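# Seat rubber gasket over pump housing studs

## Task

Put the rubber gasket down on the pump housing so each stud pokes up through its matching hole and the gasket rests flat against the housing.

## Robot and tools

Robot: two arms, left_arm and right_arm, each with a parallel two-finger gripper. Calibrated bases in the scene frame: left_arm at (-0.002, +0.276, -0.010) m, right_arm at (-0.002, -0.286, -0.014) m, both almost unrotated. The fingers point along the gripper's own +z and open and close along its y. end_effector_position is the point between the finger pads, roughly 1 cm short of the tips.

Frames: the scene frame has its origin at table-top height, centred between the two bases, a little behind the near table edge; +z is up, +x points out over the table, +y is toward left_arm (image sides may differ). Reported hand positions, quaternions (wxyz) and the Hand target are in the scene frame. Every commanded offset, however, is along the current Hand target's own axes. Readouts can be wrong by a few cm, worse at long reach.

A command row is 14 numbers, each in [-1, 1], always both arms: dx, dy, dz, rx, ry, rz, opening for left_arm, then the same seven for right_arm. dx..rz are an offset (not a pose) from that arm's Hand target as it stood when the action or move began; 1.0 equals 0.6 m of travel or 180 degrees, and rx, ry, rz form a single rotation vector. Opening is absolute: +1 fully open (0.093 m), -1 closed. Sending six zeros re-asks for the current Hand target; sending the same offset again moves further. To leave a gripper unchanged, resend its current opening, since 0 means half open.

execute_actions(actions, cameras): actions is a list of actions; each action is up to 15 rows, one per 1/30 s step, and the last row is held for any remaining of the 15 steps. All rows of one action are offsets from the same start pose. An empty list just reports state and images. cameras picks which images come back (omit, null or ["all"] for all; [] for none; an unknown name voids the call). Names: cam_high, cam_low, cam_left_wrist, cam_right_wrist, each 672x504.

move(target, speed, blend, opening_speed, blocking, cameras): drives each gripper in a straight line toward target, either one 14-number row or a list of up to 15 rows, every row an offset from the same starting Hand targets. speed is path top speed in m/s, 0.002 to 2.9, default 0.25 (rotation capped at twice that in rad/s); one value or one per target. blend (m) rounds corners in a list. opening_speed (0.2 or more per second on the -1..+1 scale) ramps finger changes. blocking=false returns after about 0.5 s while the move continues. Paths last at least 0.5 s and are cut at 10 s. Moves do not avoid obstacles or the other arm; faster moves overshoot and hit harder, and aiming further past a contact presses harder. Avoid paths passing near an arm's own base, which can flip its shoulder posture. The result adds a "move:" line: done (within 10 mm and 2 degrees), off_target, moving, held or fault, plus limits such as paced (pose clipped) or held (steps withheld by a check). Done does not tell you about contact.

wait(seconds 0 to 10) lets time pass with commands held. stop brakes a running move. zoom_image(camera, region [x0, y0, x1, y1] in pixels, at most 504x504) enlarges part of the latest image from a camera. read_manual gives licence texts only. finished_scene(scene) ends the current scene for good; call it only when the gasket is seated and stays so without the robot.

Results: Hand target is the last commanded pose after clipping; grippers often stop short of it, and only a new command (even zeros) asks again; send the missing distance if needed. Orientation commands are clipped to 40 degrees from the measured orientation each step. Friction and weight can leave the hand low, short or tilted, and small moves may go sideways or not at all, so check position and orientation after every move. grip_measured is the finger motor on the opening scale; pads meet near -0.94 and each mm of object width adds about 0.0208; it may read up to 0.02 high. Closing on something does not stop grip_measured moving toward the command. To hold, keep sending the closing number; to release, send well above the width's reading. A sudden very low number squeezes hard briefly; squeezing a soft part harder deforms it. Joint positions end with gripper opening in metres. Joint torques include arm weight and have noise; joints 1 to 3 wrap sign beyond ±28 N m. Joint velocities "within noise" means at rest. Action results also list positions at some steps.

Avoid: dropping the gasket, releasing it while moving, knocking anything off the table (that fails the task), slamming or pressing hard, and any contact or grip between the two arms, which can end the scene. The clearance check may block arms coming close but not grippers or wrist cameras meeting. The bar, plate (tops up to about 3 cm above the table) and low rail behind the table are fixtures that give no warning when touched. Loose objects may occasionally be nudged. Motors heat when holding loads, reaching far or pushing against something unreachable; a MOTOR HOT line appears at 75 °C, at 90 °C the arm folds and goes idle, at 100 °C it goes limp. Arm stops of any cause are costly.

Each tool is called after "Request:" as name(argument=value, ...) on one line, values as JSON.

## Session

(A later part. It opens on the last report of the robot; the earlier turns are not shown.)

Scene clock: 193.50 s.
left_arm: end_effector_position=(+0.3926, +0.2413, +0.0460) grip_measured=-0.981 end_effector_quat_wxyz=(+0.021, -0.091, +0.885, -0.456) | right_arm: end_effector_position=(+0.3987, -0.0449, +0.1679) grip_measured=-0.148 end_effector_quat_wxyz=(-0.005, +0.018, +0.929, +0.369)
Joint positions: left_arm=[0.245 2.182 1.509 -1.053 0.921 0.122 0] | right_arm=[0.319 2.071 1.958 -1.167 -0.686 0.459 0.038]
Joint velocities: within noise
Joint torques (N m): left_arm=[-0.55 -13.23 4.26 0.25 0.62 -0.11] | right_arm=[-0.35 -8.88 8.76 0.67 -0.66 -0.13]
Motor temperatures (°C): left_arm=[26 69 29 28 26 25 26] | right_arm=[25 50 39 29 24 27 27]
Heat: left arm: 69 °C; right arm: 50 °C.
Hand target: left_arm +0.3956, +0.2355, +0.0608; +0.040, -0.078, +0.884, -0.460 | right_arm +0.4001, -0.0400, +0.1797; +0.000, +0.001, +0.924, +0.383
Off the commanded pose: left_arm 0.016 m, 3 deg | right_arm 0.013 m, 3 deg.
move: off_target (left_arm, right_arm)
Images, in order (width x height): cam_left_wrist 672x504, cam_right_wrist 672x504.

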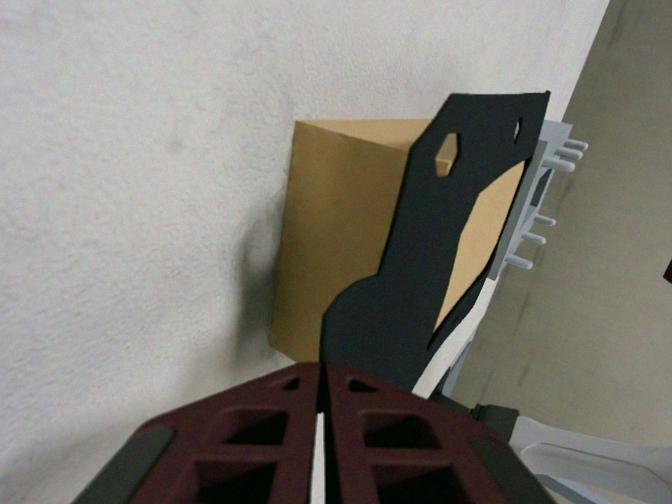

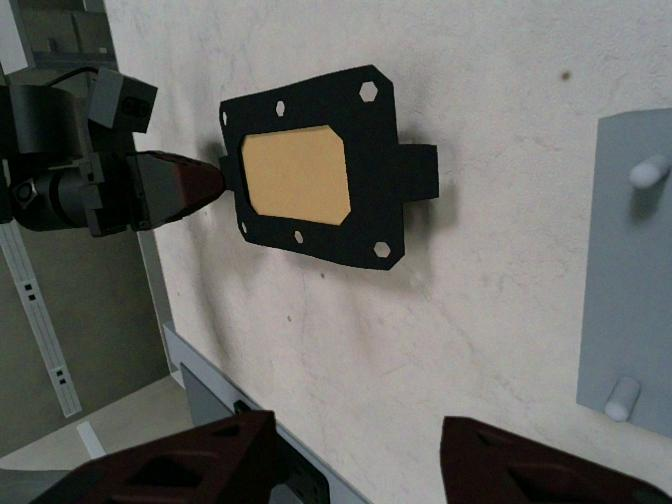

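Request:
move(target=[-0.0058,0.0188,-0.0269,0,0,0,-1,0,0,0,0,0,0,-0.15], speed=0.06)

Scene clock: 212.13 s.
left_arm: end_effector_position=(+0.3898, +0.2566, +0.0502) grip_measured=-0.981 end_effector_quat_wxyz=(+0.029, -0.090, +0.884, -0.458) | right_arm: end_effector_position=(+0.3987, -0.0449, +0.1679) grip_measured=-0.148 end_effector_quat_wxyz=(-0.005, +0.018, +0.929, +0.369)
Joint positions: left_arm=[0.287 2.182 1.524 -1.101 0.921 0.181 0] | right_arm=[0.319 2.071 1.958 -1.167 -0.686 0.459 0.038]
Joint velocities: within noise
Joint torques (N m): left_arm=[0.1 -10.45 7.54 -0.11 0.55 0.13] | right_arm=[-0.32 -8.87 8.76 0.67 -0.67 -0.13]
Motor temperatures (°C): left_arm=[26 71 29 27 26 25 26] | right_arm=[25 50 39 29 25 27 27]
Heat: left arm: 71 °C; right arm: 50 °C.
Hand target: left_arm +0.3955, +0.2555, +0.0609; +0.040, -0.078, +0.884, -0.460 | right_arm +0.4001, -0.0400, +0.1797; +0.000, +0.001, +0.924, +0.383
Off the commanded pose: left_arm 0.012 m, 2 deg | right_arm 0.013 m, 3 deg.
move: off_target (left_arm, right_arm)

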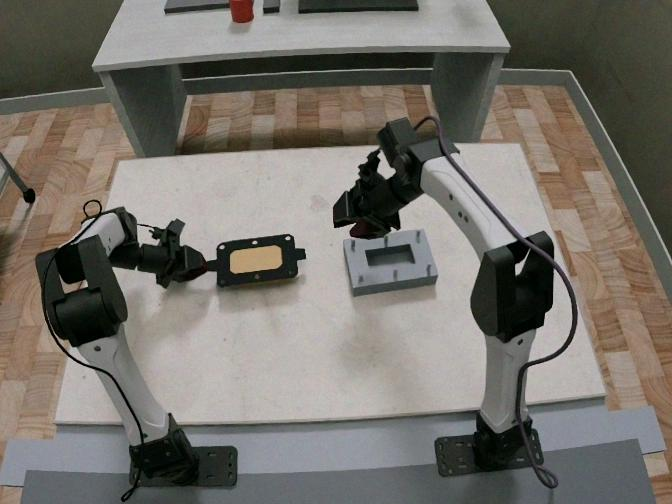

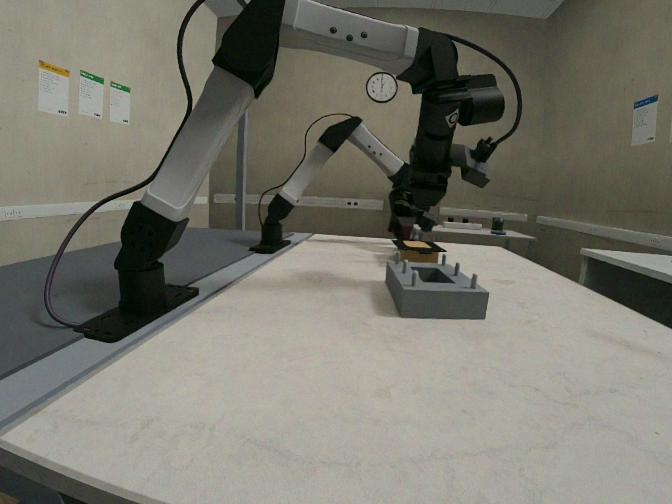

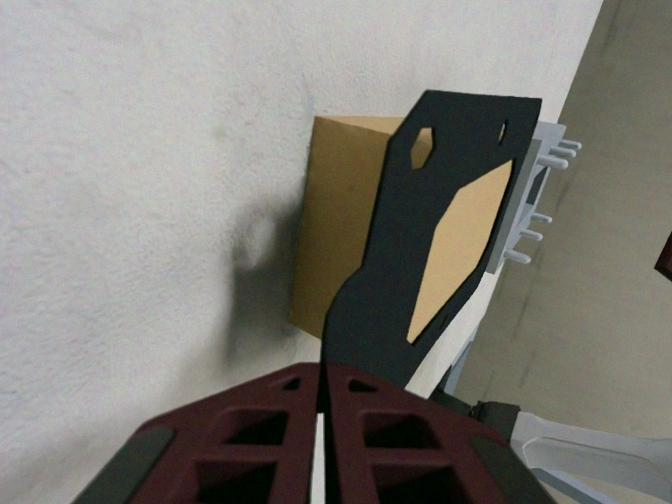

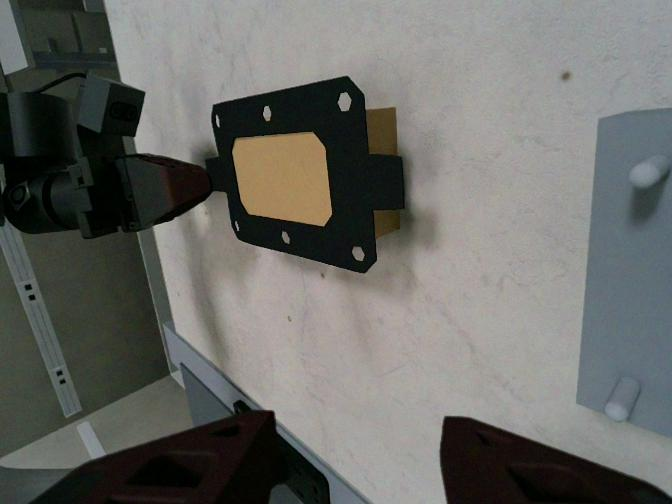

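Request:
move(target=[0.0044,-0.014,0.02,0,0,0,-1,0,0,0,0,0,0,-0.15], speed=0.06)

Scene clock: 218.50 s.
left_arm: end_effector_position=(+0.3931, +0.2463, +0.0501) grip_measured=-0.981 end_effector_quat_wxyz=(+0.024, -0.089, +0.885, -0.457) | right_arm: end_effector_position=(+0.3987, -0.0449, +0.1679) grip_measured=-0.148 end_effector_quat_wxyz=(-0.005, +0.018, +0.929, +0.369)
Joint positions: left_arm=[0.258 2.182 1.526 -1.079 0.921 0.144 0] | right_arm=[0.319 2.071 1.958 -1.167 -0.686 0.459 0.038]
Joint velocities: within noise
Joint torques (N m): left_arm=[-0.59 -12.53 4.15 0.27 0.61 -0.12] | right_arm=[-0.38 -8.88 8.76 0.68 -0.67 -0.13]
Motor temperatures (°C): left_arm=[26 70 30 27 26 25 26] | right_arm=[25 51 40 29 25 27 27]
Heat: left arm: 70 °C; right arm: 51 °C.
Hand target: left_arm +0.3955, +0.2406, +0.0609; +0.040, -0.078, +0.884, -0.460 | right_arm +0.4001, -0.0400, +0.1797; +0.000, +0.001, +0.924, +0.383
Off the commanded pose: left_arm 0.012 m, 2 deg | right_arm 0.013 m, 3 deg.
move: off_target (left_arm, right_arm)

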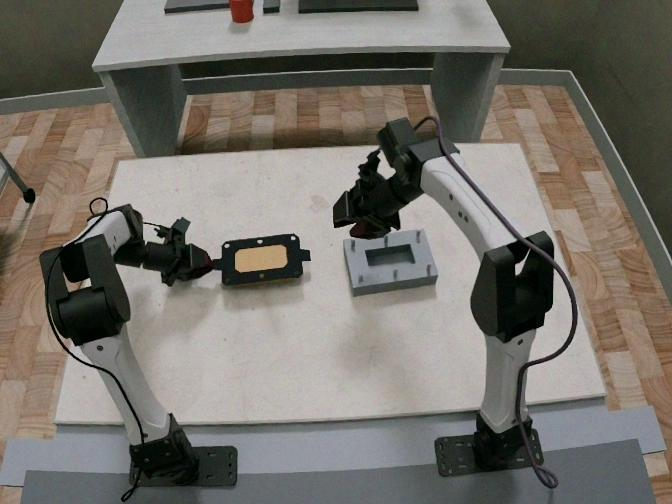

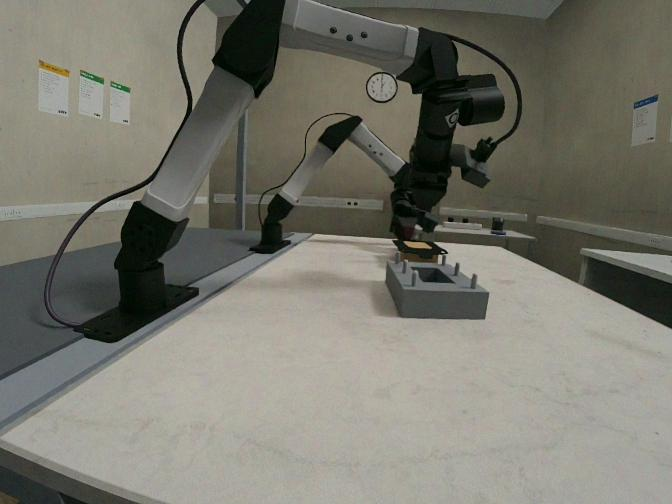

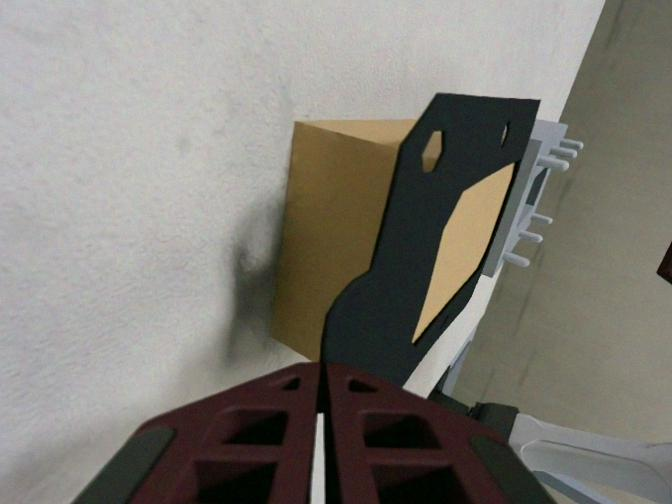

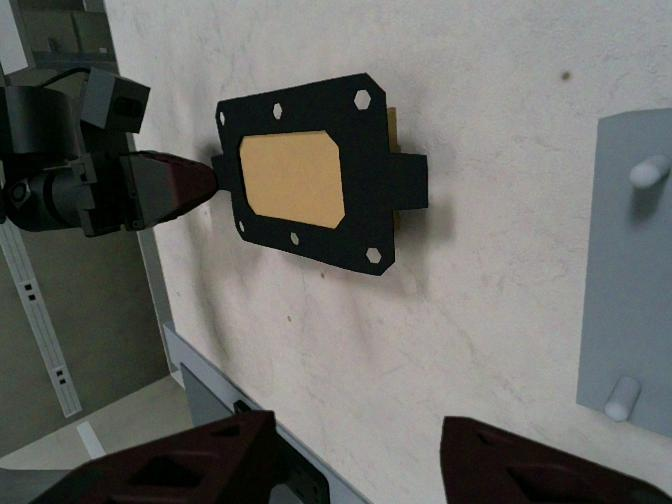

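Request:
move(target=[0,0,0,0,0,0,-1,-0.048,-0.0625,0.185,0,0,0,-0.15], speed=0.12)

Scene clock: 242.20 s.
left_arm: end_effector_position=(+0.3936, +0.2464, +0.0500) grip_measured=-0.981 end_effector_quat_wxyz=(+0.025, -0.088, +0.885, -0.457) | right_arm: end_effector_position=(+0.4267, +0.0039, +0.0726) grip_measured=-0.148 end_effector_quat_wxyz=(-0.012, +0.008, +0.927, +0.376)
Joint positions: left_arm=[0.258 2.182 1.526 -1.076 0.921 0.144 0] | right_arm=[0.39 2.272 1.886 -0.853 -0.686 0.523 0.038]
Joint velocities: within noise
Joint torques (N m): left_arm=[-0.58 -12.55 4.14 0.24 0.61 -0.11] | right_arm=[0.72 -10.97 4.77 1.35 -0.37 0.17]
Motor temperatures (°C): left_arm=[26 71 29 27 26 25 26] | right_arm=[25 51 40 30 25 27 27]
Heat: left arm: 71 °C; right arm: 51 °C.
Hand target: left_arm +0.3955, +0.2406, +0.0609; +0.040, -0.078, +0.884, -0.460 | right_arm +0.4289, +0.0120, +0.0747; +0.000, +0.001, +0.924, +0.383
Off the commanded pose: left_arm 0.012 m, 2 deg | right_arm 0.009 m, 2 deg.
move: off_target (left_arm)

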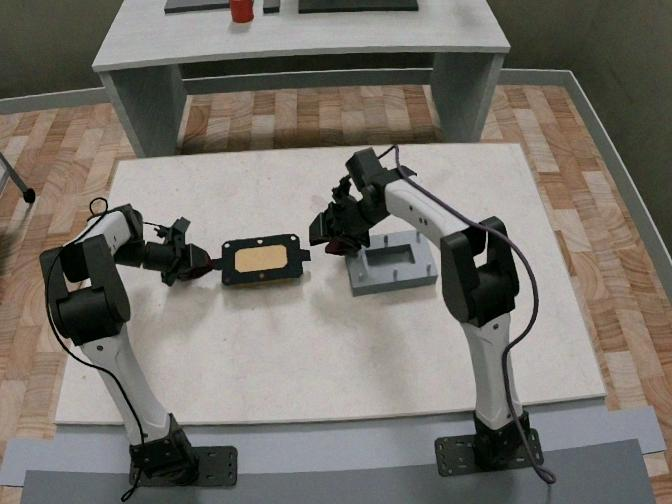

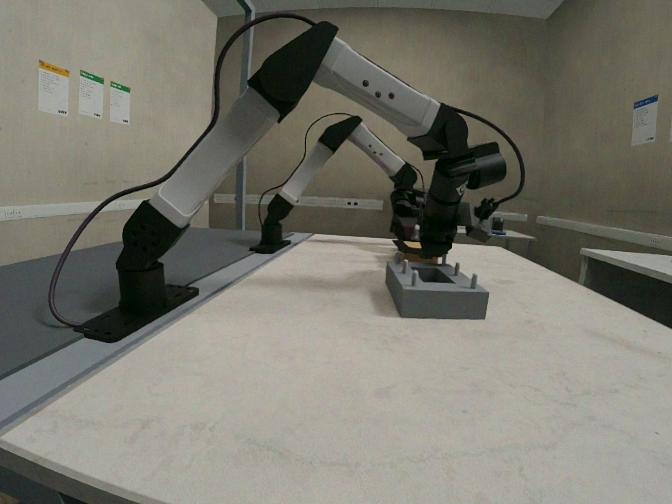

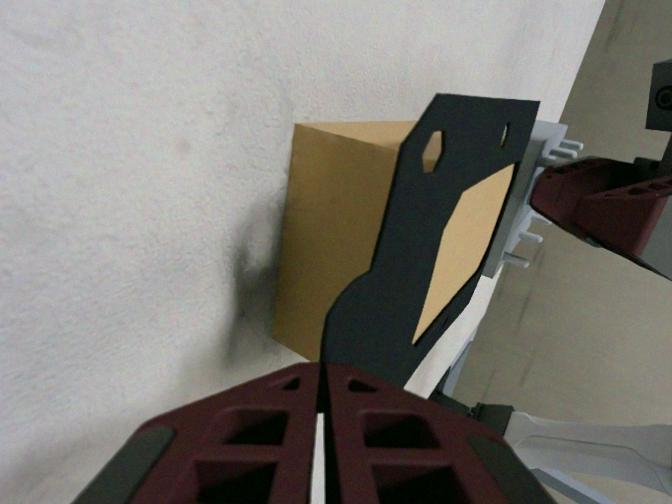

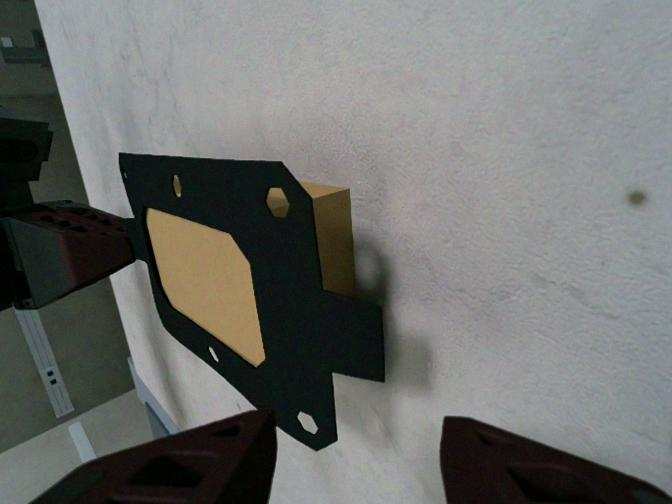

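Request:
move(target=[0,0,0,0,0,0,-1,-0.0025,0.003,0.045,0,0,0,-0.15], speed=0.06, cameras=["cam_right_wrist"])

Scene clock: 255.43 s.
left_arm: end_effector_position=(+0.3936, +0.2464, +0.0500) grip_measured=-0.981 end_effector_quat_wxyz=(+0.025, -0.089, +0.885, -0.457) | right_arm: end_effector_position=(+0.4261, +0.0246, +0.0559) grip_measured=-0.148 end_effector_quat_wxyz=(-0.017, +0.008, +0.925, +0.380)
Joint positions: left_arm=[0.258 2.182 1.526 -1.076 0.921 0.142 0] | right_arm=[0.427 2.316 1.886 -0.784 -0.686 0.569 0.038]
Joint velocities: within noise
Joint torques (N m): left_arm=[-0.58 -12.55 4.14 0.23 0.61 -0.11] | right_arm=[0.58 -10.91 5.29 1.4 -0.22 0.17]
Motor temperatures (°C): left_arm=[26 72 29 27 26 25 26] | right_arm=[25 52 39 30 24 27 27]
Heat: left arm: 72 °C; right arm: 52 °C.
Hand target: left_arm +0.3955, +0.2406, +0.0609; +0.040, -0.078, +0.884, -0.460 | right_arm +0.4304, +0.0324, +0.0569; +0.000, +0.001, +0.924, +0.383
Off the commanded pose: left_arm 0.012 m, 2 deg | right_arm 0.009 m, 2 deg.
move: off_target (left_arm)
Images, in order (width x height): cam_right_wrist 672x504.

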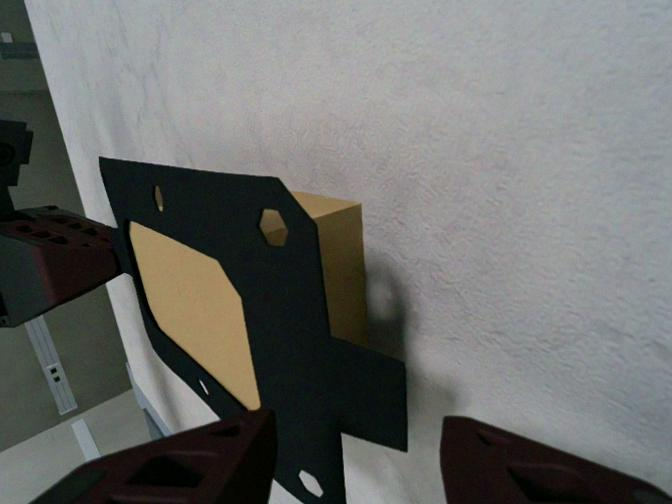

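Request:
move(target=[0,0,0,0,0,0,-1,-0.005,-0.010,0.028,0,0,0,-0.15], speed=0.06, cameras=["cam_right_wrist"])

Scene clock: 265.60 s.
left_arm: end_effector_position=(+0.3936, +0.2464, +0.0500) grip_measured=-0.981 end_effector_quat_wxyz=(+0.025, -0.089, +0.885, -0.457) | right_arm: end_effector_position=(+0.4295, +0.0314, +0.0397) grip_measured=-0.148 end_effector_quat_wxyz=(-0.017, +0.008, +0.925, +0.380)
Joint positions: left_arm=[0.258 2.182 1.526 -1.076 0.921 0.142 0] | right_arm=[0.436 2.355 1.886 -0.738 -0.683 0.582 0.038]
Joint velocities: within noise
Joint torques (N m): left_arm=[-0.57 -12.56 4.14 0.23 0.61 -0.11] | right_arm=[0.8 -11.08 5.35 1.41 -0.19 0.16]
Motor temperatures (°C): left_arm=[26 73 29 27 26 25 26] | right_arm=[25 54 39 31 24 27 27]
Heat: left arm: 73 °C; right arm: 54 °C.
Hand target: left_arm +0.3955, +0.2406, +0.0609; +0.040, -0.078, +0.884, -0.460 | right_arm +0.4334, +0.0401, +0.0408; +0.000, +0.001, +0.924, +0.383
Off the commanded pose: left_arm 0.012 m, 2 deg | right_arm 0.010 m, 2 deg.
move: off_target (left_arm)
Images, in order (width x height): cam_right_wrist 672x504.

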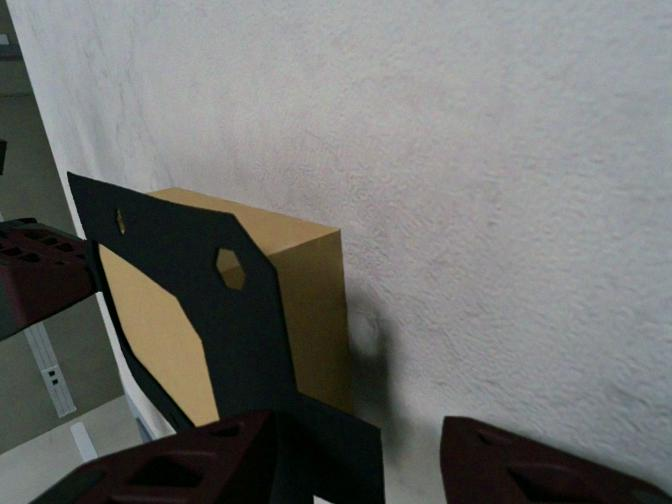

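Request:
move(target=[[0,0,0,0,0,0,-1,0,0.005,0.010,0,0,0,-0.15],[0,0,0,0,0,0,-1,0,0.005,0.010,0,0,0,-0.6]], speed=0.06, opening_speed=0.5, cameras=["cam_right_wrist"])

Scene clock: 274.27 s.
left_arm: end_effector_position=(+0.3936, +0.2464, +0.0500) grip_measured=-0.981 end_effector_quat_wxyz=(+0.025, -0.089, +0.885, -0.457) | right_arm: end_effector_position=(+0.4274, +0.0368, +0.0354) grip_measured=-0.598 end_effector_quat_wxyz=(-0.019, +0.009, +0.926, +0.378)
Joint positions: left_arm=[0.258 2.182 1.526 -1.076 0.921 0.142 0] | right_arm=[0.448 2.364 1.886 -0.727 -0.677 0.595 0.017]
Joint velocities: within noise
Joint torques (N m): left_arm=[-0.59 -12.55 4.15 0.23 0.61 -0.11] | right_arm=[0.75 -10.97 6.23 1.4 -0.21 0.18]
Motor temperatures (°C): left_arm=[26 73 29 27 26 25 26] | right_arm=[25 57 38 31 24 27 27]
Heat: left arm: 73 °C; right arm: 57 °C.
Hand target: left_arm +0.3955, +0.2406, +0.0609; +0.040, -0.078, +0.884, -0.460 | right_arm +0.4334, +0.0464, +0.0387; +0.000, +0.001, +0.924, +0.383
Off the commanded pose: left_arm 0.012 m, 2 deg | right_arm 0.012 m, 2 deg.
move: off_target (left_arm, right_arm); target 2's new opening was sent with right_arm's hand 0.012 m and 3 deg from that target
Images, in order (width x height): cam_right_wrist 672x504.

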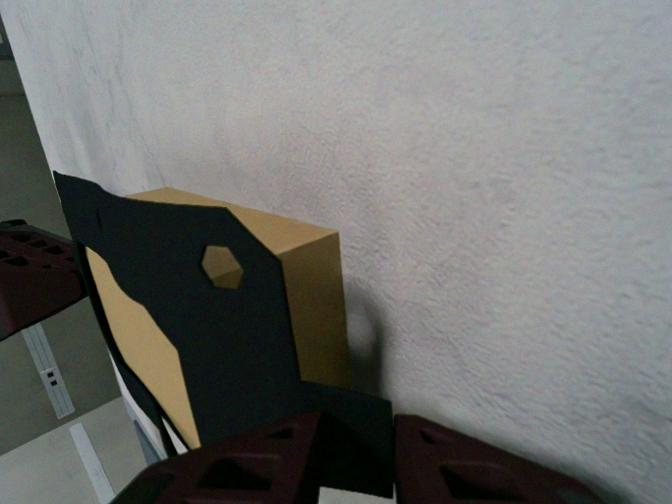

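Request:
move(target=[0,0,0,0,0,0,-1,0,0,0,0,0,0,-0.75], opening_speed=0.5, cameras=["cam_right_wrist","cam_left_wrist"])

Scene clock: 281.83 s.
left_arm: end_effector_position=(+0.3938, +0.2465, +0.0500) grip_measured=-0.981 end_effector_quat_wxyz=(+0.026, -0.088, +0.885, -0.456) | right_arm: end_effector_position=(+0.4274, +0.0368, +0.0354) grip_measured=-0.747 end_effector_quat_wxyz=(-0.019, +0.009, +0.926, +0.378)
Joint positions: left_arm=[0.258 2.182 1.526 -1.075 0.921 0.142 0] | right_arm=[0.448 2.364 1.886 -0.727 -0.677 0.595 0.009]
Joint velocities: within noise
Joint torques (N m): left_arm=[-0.58 -12.55 4.14 0.23 0.61 -0.11] | right_arm=[0.76 -10.96 6.24 1.41 -0.22 0.17]
Motor temperatures (°C): left_arm=[26 74 29 27 26 25 26] | right_arm=[25 59 38 32 24 27 27]
Heat: left arm: 74 °C; right arm: 59 °C.
Hand target: left_arm +0.3955, +0.2406, +0.0609; +0.040, -0.078, +0.884, -0.460 | right_arm +0.4334, +0.0464, +0.0387; +0.000, +0.001, +0.924, +0.383
Off the commanded pose: left_arm 0.012 m, 2 deg | right_arm 0.012 m, 2 deg.
move: off_target (left_arm, right_arm)
Images, in order (width x height): cam_left_wrist 672x504, cam_right_wrist 672x504.

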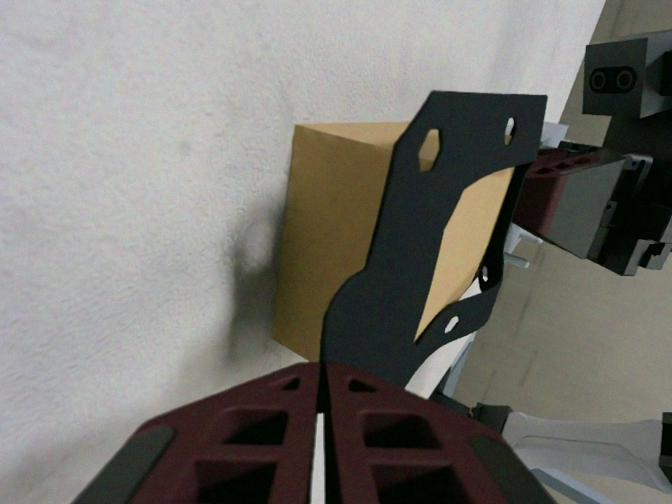

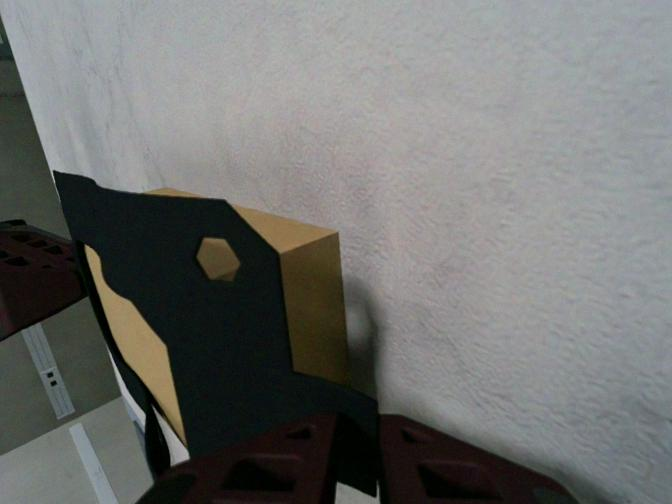

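Request:
move(target=[0,0,0,0,0,0,-1,0,0,0,0,0,0,-1], opening_speed=0.5, cameras=["cam_right_wrist","cam_left_wrist","cam_high"])

Scene clock: 288.20 s.
left_arm: end_effector_position=(+0.3938, +0.2465, +0.0500) grip_measured=-0.981 end_effector_quat_wxyz=(+0.026, -0.088, +0.885, -0.456) | right_arm: end_effector_position=(+0.4278, +0.0368, +0.0353) grip_measured=-0.975 end_effector_quat_wxyz=(-0.018, +0.009, +0.926, +0.377)
Joint positions: left_arm=[0.258 2.182 1.526 -1.075 0.921 0.142 0] | right_arm=[0.448 2.364 1.886 -0.725 -0.676 0.595 0]
Joint velocities: within noise
Joint torques (N m): left_arm=[-0.57 -12.56 4.14 0.23 0.61 -0.11] | right_arm=[0.76 -10.99 6.24 1.4 -0.22 0.17]
Motor temperatures (°C): left_arm=[26 74 29 27 26 25 26] | right_arm=[25 61 38 33 24 27 27]
Heat: left arm: 74 °C; right arm: 61 °C.
Hand target: left_arm +0.3955, +0.2406, +0.0609; +0.040, -0.078, +0.884, -0.460 | right_arm +0.4334, +0.0464, +0.0387; +0.000, +0.001, +0.924, +0.383
Off the commanded pose: left_arm 0.012 m, 2 deg | right_arm 0.012 m, 2 deg.
move: off_target (left_arm, right_arm)
Images, in order (width x height): cam_high 672x504, cam_left_wrist 672x504, cam_right_wrist 672x504.

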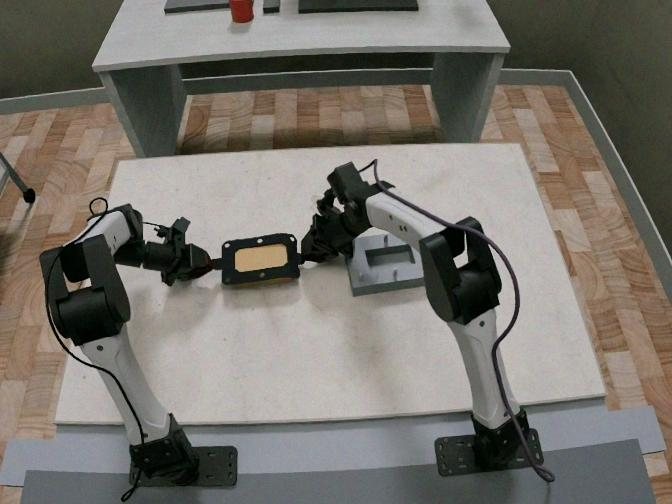

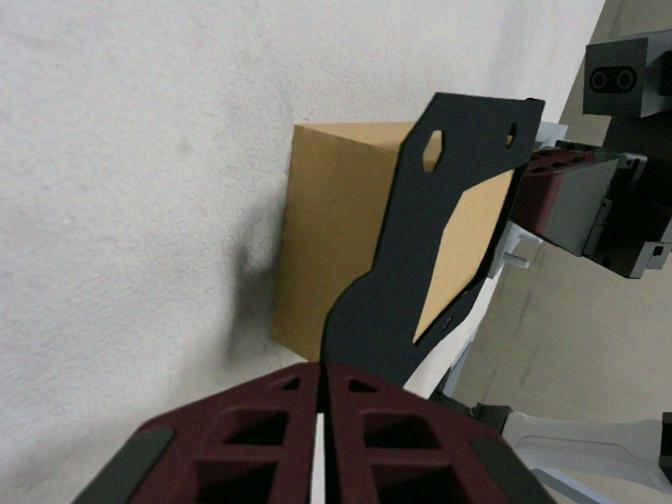

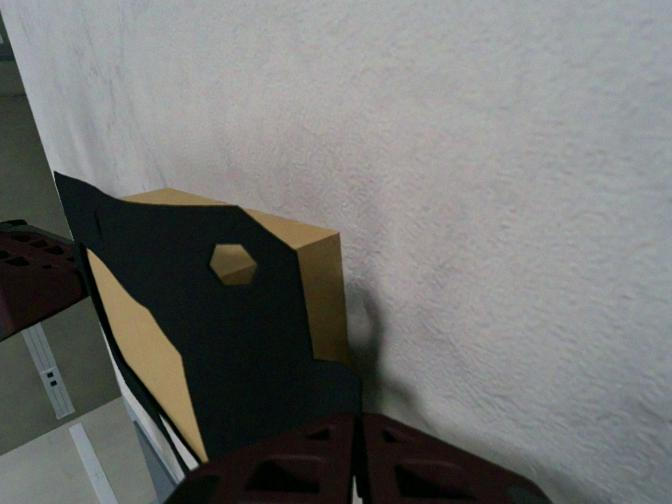

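Request:
move(target=[0,-0.1365,-0.0957,0,0,0,-1,0,0.118,-0.118,0,0,0,-1], speed=0.12)

Scene clock: 295.23 s.
left_arm: end_effector_position=(+0.3922, +0.2461, +0.1395) grip_measured=-0.981 end_effector_quat_wxyz=(+0.018, -0.095, +0.884, -0.457) | right_arm: end_effector_position=(+0.4343, +0.0407, +0.1156) grip_measured=-0.975 end_effector_quat_wxyz=(-0.018, +0.012, +0.925, +0.379)
Joint positions: left_arm=[0.253 2.096 1.758 -1.4 0.921 0.127 0] | right_arm=[0.453 2.364 2.203 -1.034 -0.676 0.609 0]
Joint velocities: within noise
Joint torques (N m): left_arm=[-0.66 -12.27 8.05 -0.1 0.62 -0.04] | right_arm=[0.72 -13.15 9.03 0.79 -0.2 0.11]
Motor temperatures (°C): left_arm=[26 74 29 27 26 25 26] | right_arm=[25 63 38 33 24 27 28]
Heat: left arm: 74 °C; right arm: 63 °C.
Hand target: left_arm +0.3956, +0.2407, +0.1609; +0.040, -0.078, +0.884, -0.460 | right_arm +0.4335, +0.0464, +0.1388; +0.000, +0.001, +0.924, +0.383
Off the commanded pose: left_arm 0.022 m, 3 deg | right_arm 0.024 m, 2 deg.
move: off_target (left_arm, right_arm)

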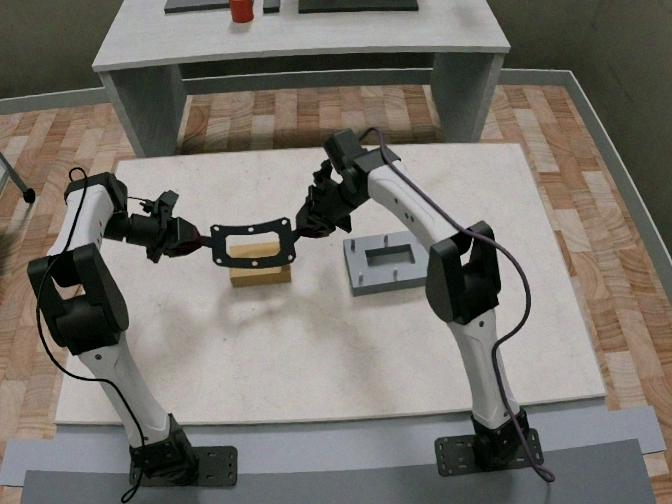

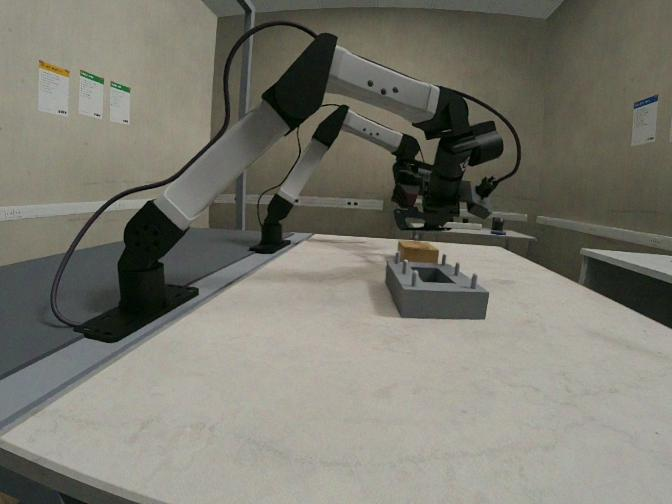

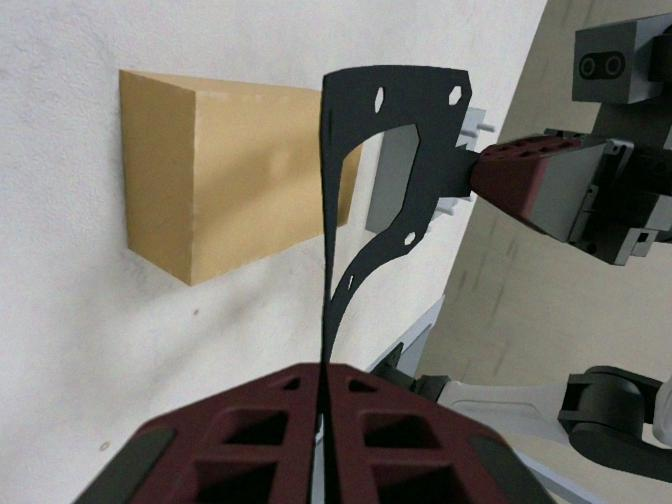

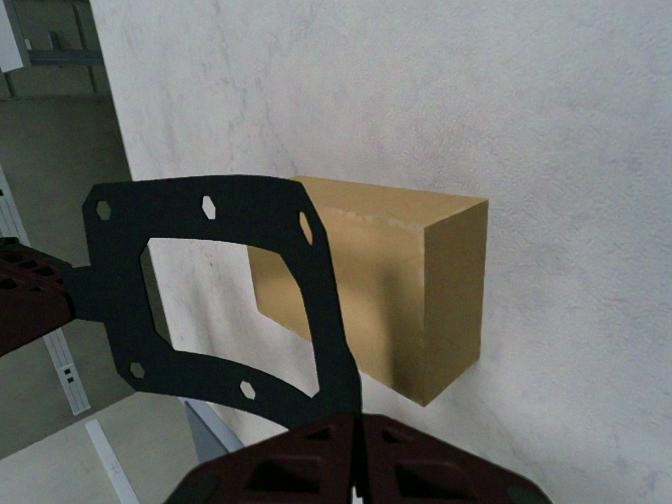

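Request:
move(target=[0.0755,-0.285,0.363,0,0,0,-1,-0.006,-0.283,-0.377,0,0,0,-1], speed=0.14)

Scene clock: 321.50 s.
left_arm: end_effector_position=(+0.3873, -0.0320, +0.1636) grip_measured=-0.981 end_effector_quat_wxyz=(+0.016, -0.087, +0.889, -0.449) | right_arm: end_effector_position=(+0.4415, -0.2413, +0.1545) grip_measured=-0.975 end_effector_quat_wxyz=(+0.024, +0.042, +0.928, +0.370)
Joint positions: left_arm=[-0.454 1.971 1.612 -0.605 0.731 -0.884 0] | right_arm=[-0.152 2.256 2.226 -1.565 -0.742 -0.075 0]
Joint velocities: within noise
Joint torques (N m): left_arm=[0.1 -9.09 9.57 2.03 0.16 -0.11] | right_arm=[0.27 -13.74 4.64 0.14 -0.75 -0.14]
Motor temperatures (°C): left_arm=[26 69 31 27 26 25 26] | right_arm=[25 71 39 31 24 27 28]
Heat: left arm: 69 °C; right arm: 71 °C.
Hand target: left_arm +0.3992, -0.0395, +0.1760; +0.040, -0.078, +0.884, -0.460 | right_arm +0.4368, -0.2337, +0.1785; +0.000, +0.001, +0.924, +0.383
Off the commanded pose: left_arm 0.019 m, 3 deg | right_arm 0.026 m, 6 deg.
joint sent to its limit (right arm) — joint 4 (wrist pitch), lower limit. The joint targets are off in position and orientation.
move: off_target (left_arm, right_arm)

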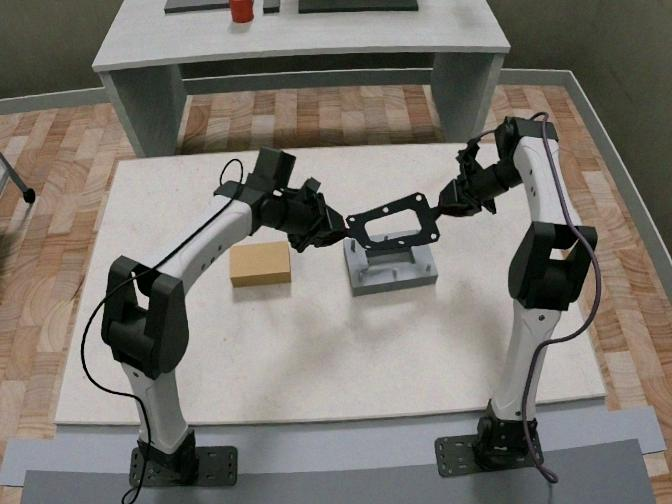

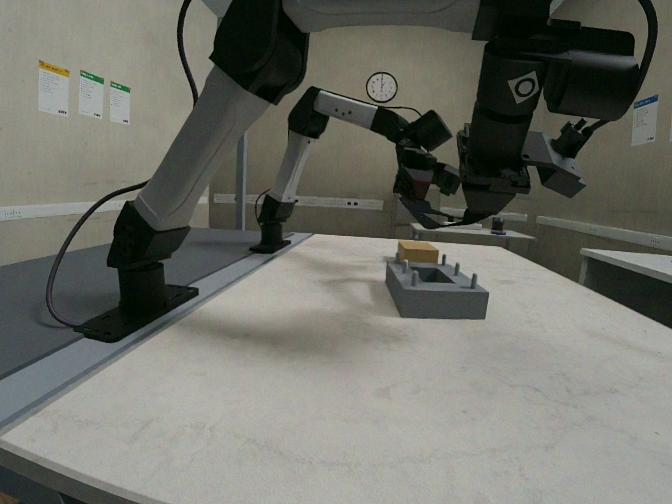

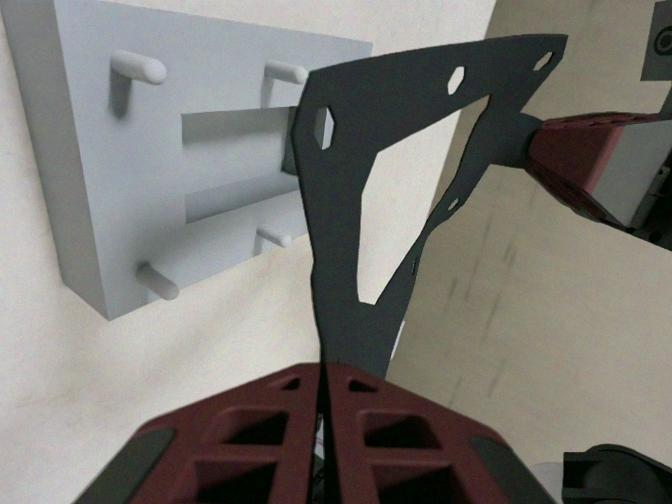

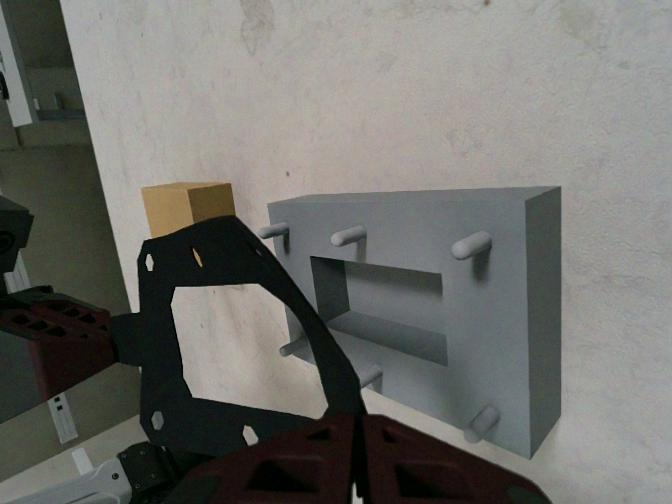

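Request:
move(target=[-0.0065,0.095,0.068,0,0,0,-1,0.01,-0.086,0.086,0,0,0,-1], speed=0.08)

Request:
zoom_image(camera="cam_high", region=[320, 190, 460, 300])

Scene clock: 338.17 s.
left_arm: end_effector_position=(+0.3982, -0.0378, +0.1082) grip_measured=-0.981 end_effector_quat_wxyz=(+0.028, -0.082, +0.886, -0.456) | right_arm: end_effector_position=(+0.4274, -0.2380, +0.1050) grip_measured=-0.975 end_effector_quat_wxyz=(-0.013, +0.017, +0.926, +0.377)
Joint positions: left_arm=[-0.454 2.044 1.477 -0.364 0.731 -0.885 0] | right_arm=[-0.152 2.279 2.058 -1.494 -0.743 -0.173 0]
Joint velocities: within noise
Joint torques (N m): left_arm=[0.55 -9.78 5.56 2.15 0.18 -0.04] | right_arm=[0.1 -10.32 3.99 0.21 -0.58 -0.14]
Motor temperatures (°C): left_arm=[26 67 32 30 26 25 27] | right_arm=[25 71 38 30 24 27 28]
Heat: left arm: 67 °C; right arm: 71 °C.
Hand target: left_arm +0.4031, -0.0395, +0.1059; +0.040, -0.078, +0.884, -0.460 | right_arm +0.4308, -0.2336, +0.1055; +0.000, +0.001, +0.924, +0.383
Off the commanded pose: left_arm 0.006 m, 2 deg | right_arm 0.006 m, 3 deg.
move: off_target (right_arm)

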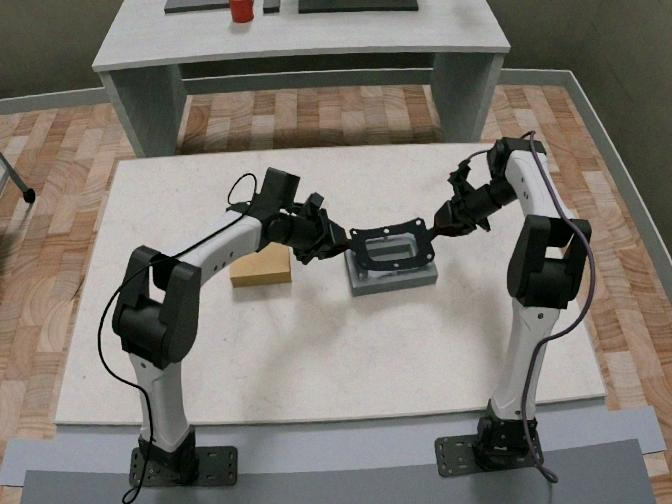

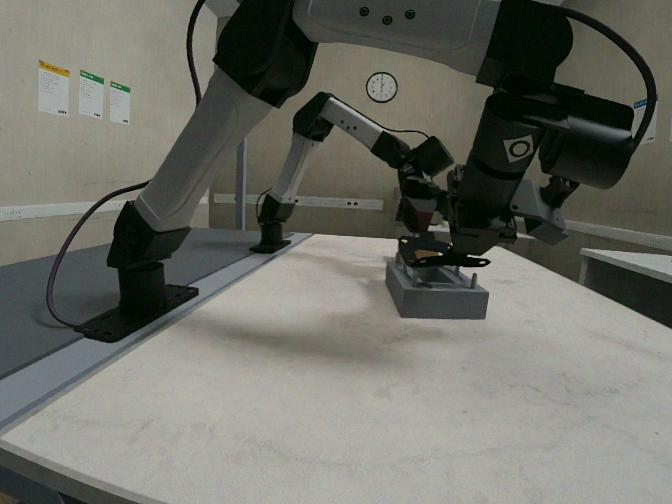

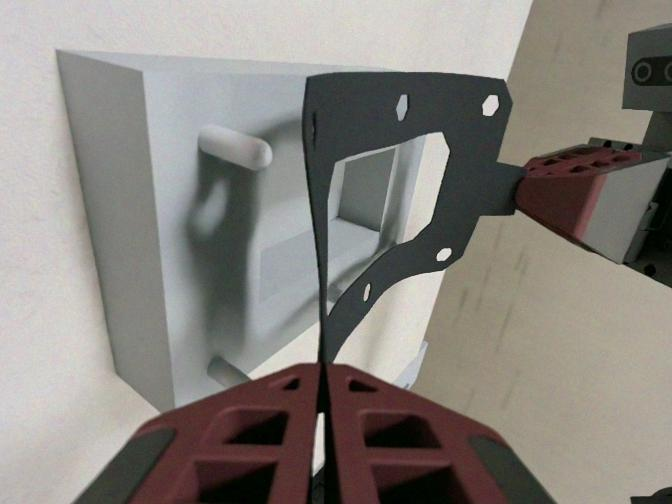

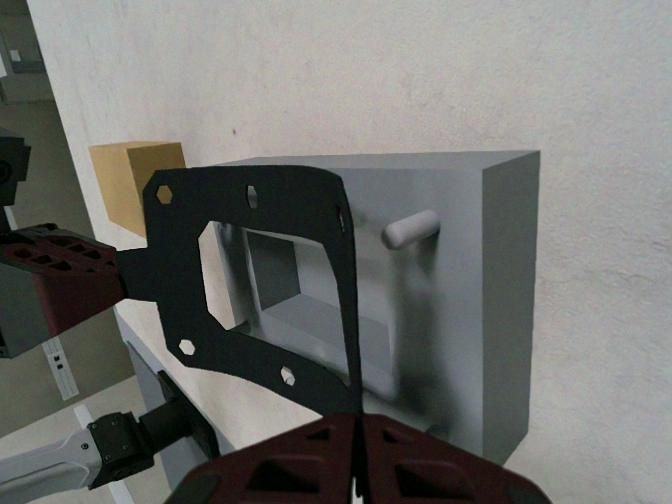

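Scaled by 3.600.

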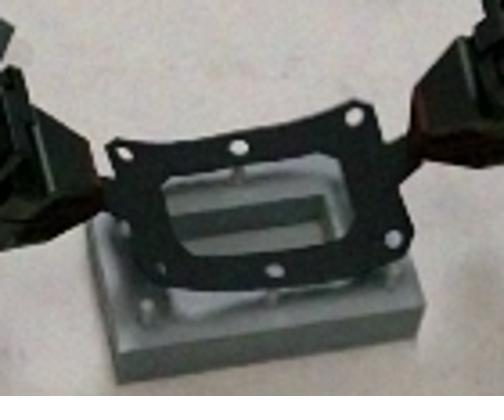

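Request:
move(target=[-0.0247,0.0248,0.0227,0,0,0,-1,-0.025,-0.0236,0.0236,0,0,0,-1], speed=0.06)

Request:
zoom_image(camera="cam_high", region=[320, 190, 460, 300])

Request:
zoom_image(camera="cam_low", region=[370, 220, 510, 330])

Scene clock: 359.93 s.
left_arm: end_effector_position=(+0.4073, -0.0322, +0.0762) grip_measured=-0.981 end_effector_quat_wxyz=(+0.015, -0.098, +0.890, -0.446) | right_arm: end_effector_position=(+0.4333, -0.2384, +0.0757) grip_measured=-0.975 end_effector_quat_wxyz=(-0.030, +0.024, +0.924, +0.379)
Joint positions: left_arm=[-0.436 2.118 1.477 -0.335 0.731 -0.884 0] | right_arm=[-0.152 2.35 2.058 -1.46 -0.743 -0.173 0]
Joint velocities: within noise
Joint torques (N m): left_arm=[0.29 -10.06 8.09 2.09 0.29 0.13] | right_arm=[0.44 -10.52 7.91 0.12 -0.59 -0.08]
Motor temperatures (°C): left_arm=[26 64 31 32 26 25 27] | right_arm=[25 66 37 30 24 27 28]
Heat: left arm: 64 °C; right arm: 66 °C.
Hand target: left_arm +0.4182, -0.0395, +0.0859; +0.040, -0.078, +0.884, -0.460 | right_arm +0.4457, -0.2336, +0.0855; +0.000, +0.001, +0.924, +0.383
Off the commanded pose: left_arm 0.016 m, 4 deg | right_arm 0.017 m, 4 deg.
move: off_target (left_arm, right_arm)

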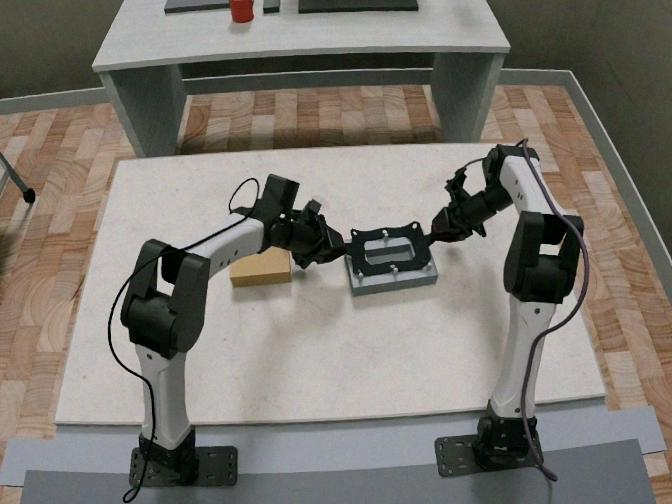

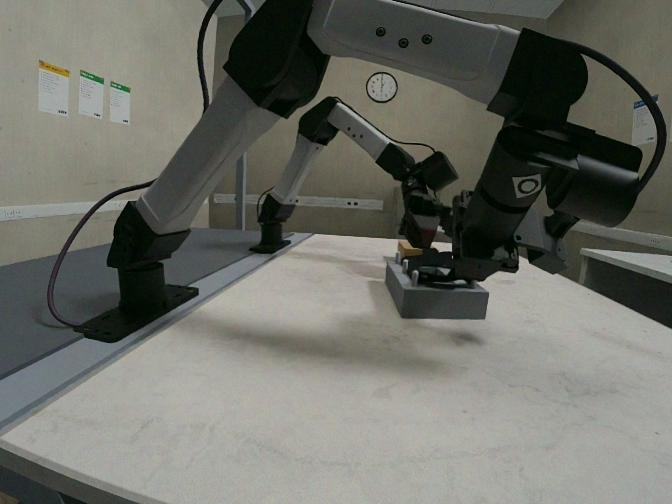

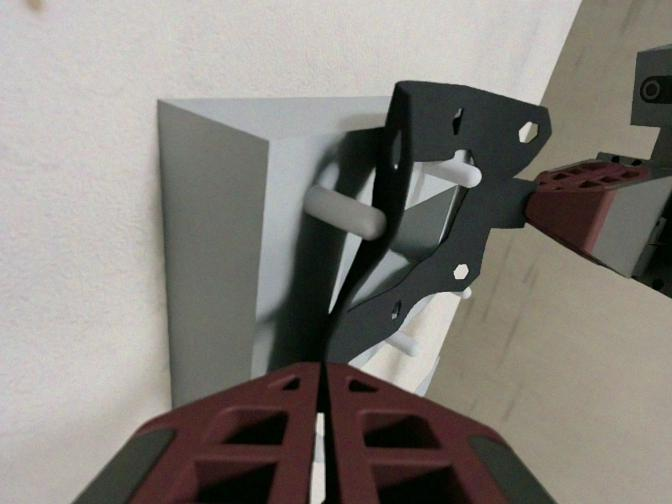

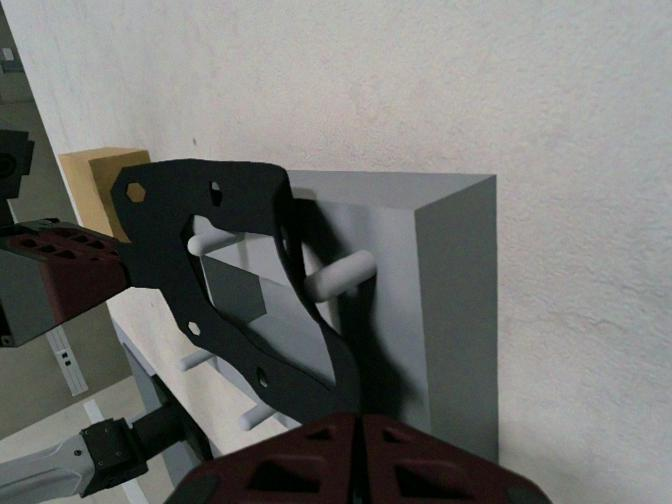

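Scaled by 3.600.

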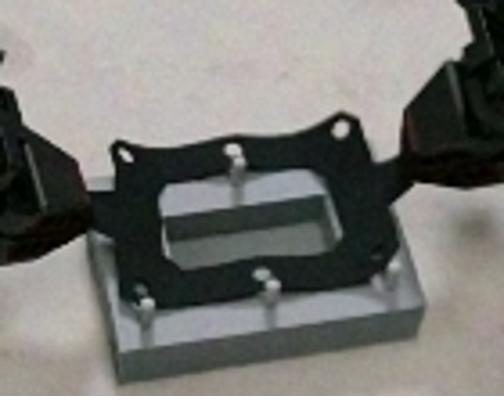

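Scaled by 3.600.

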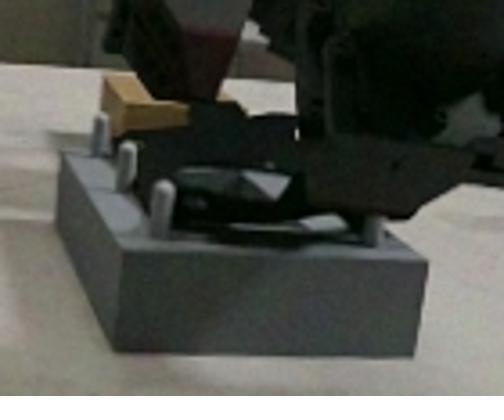

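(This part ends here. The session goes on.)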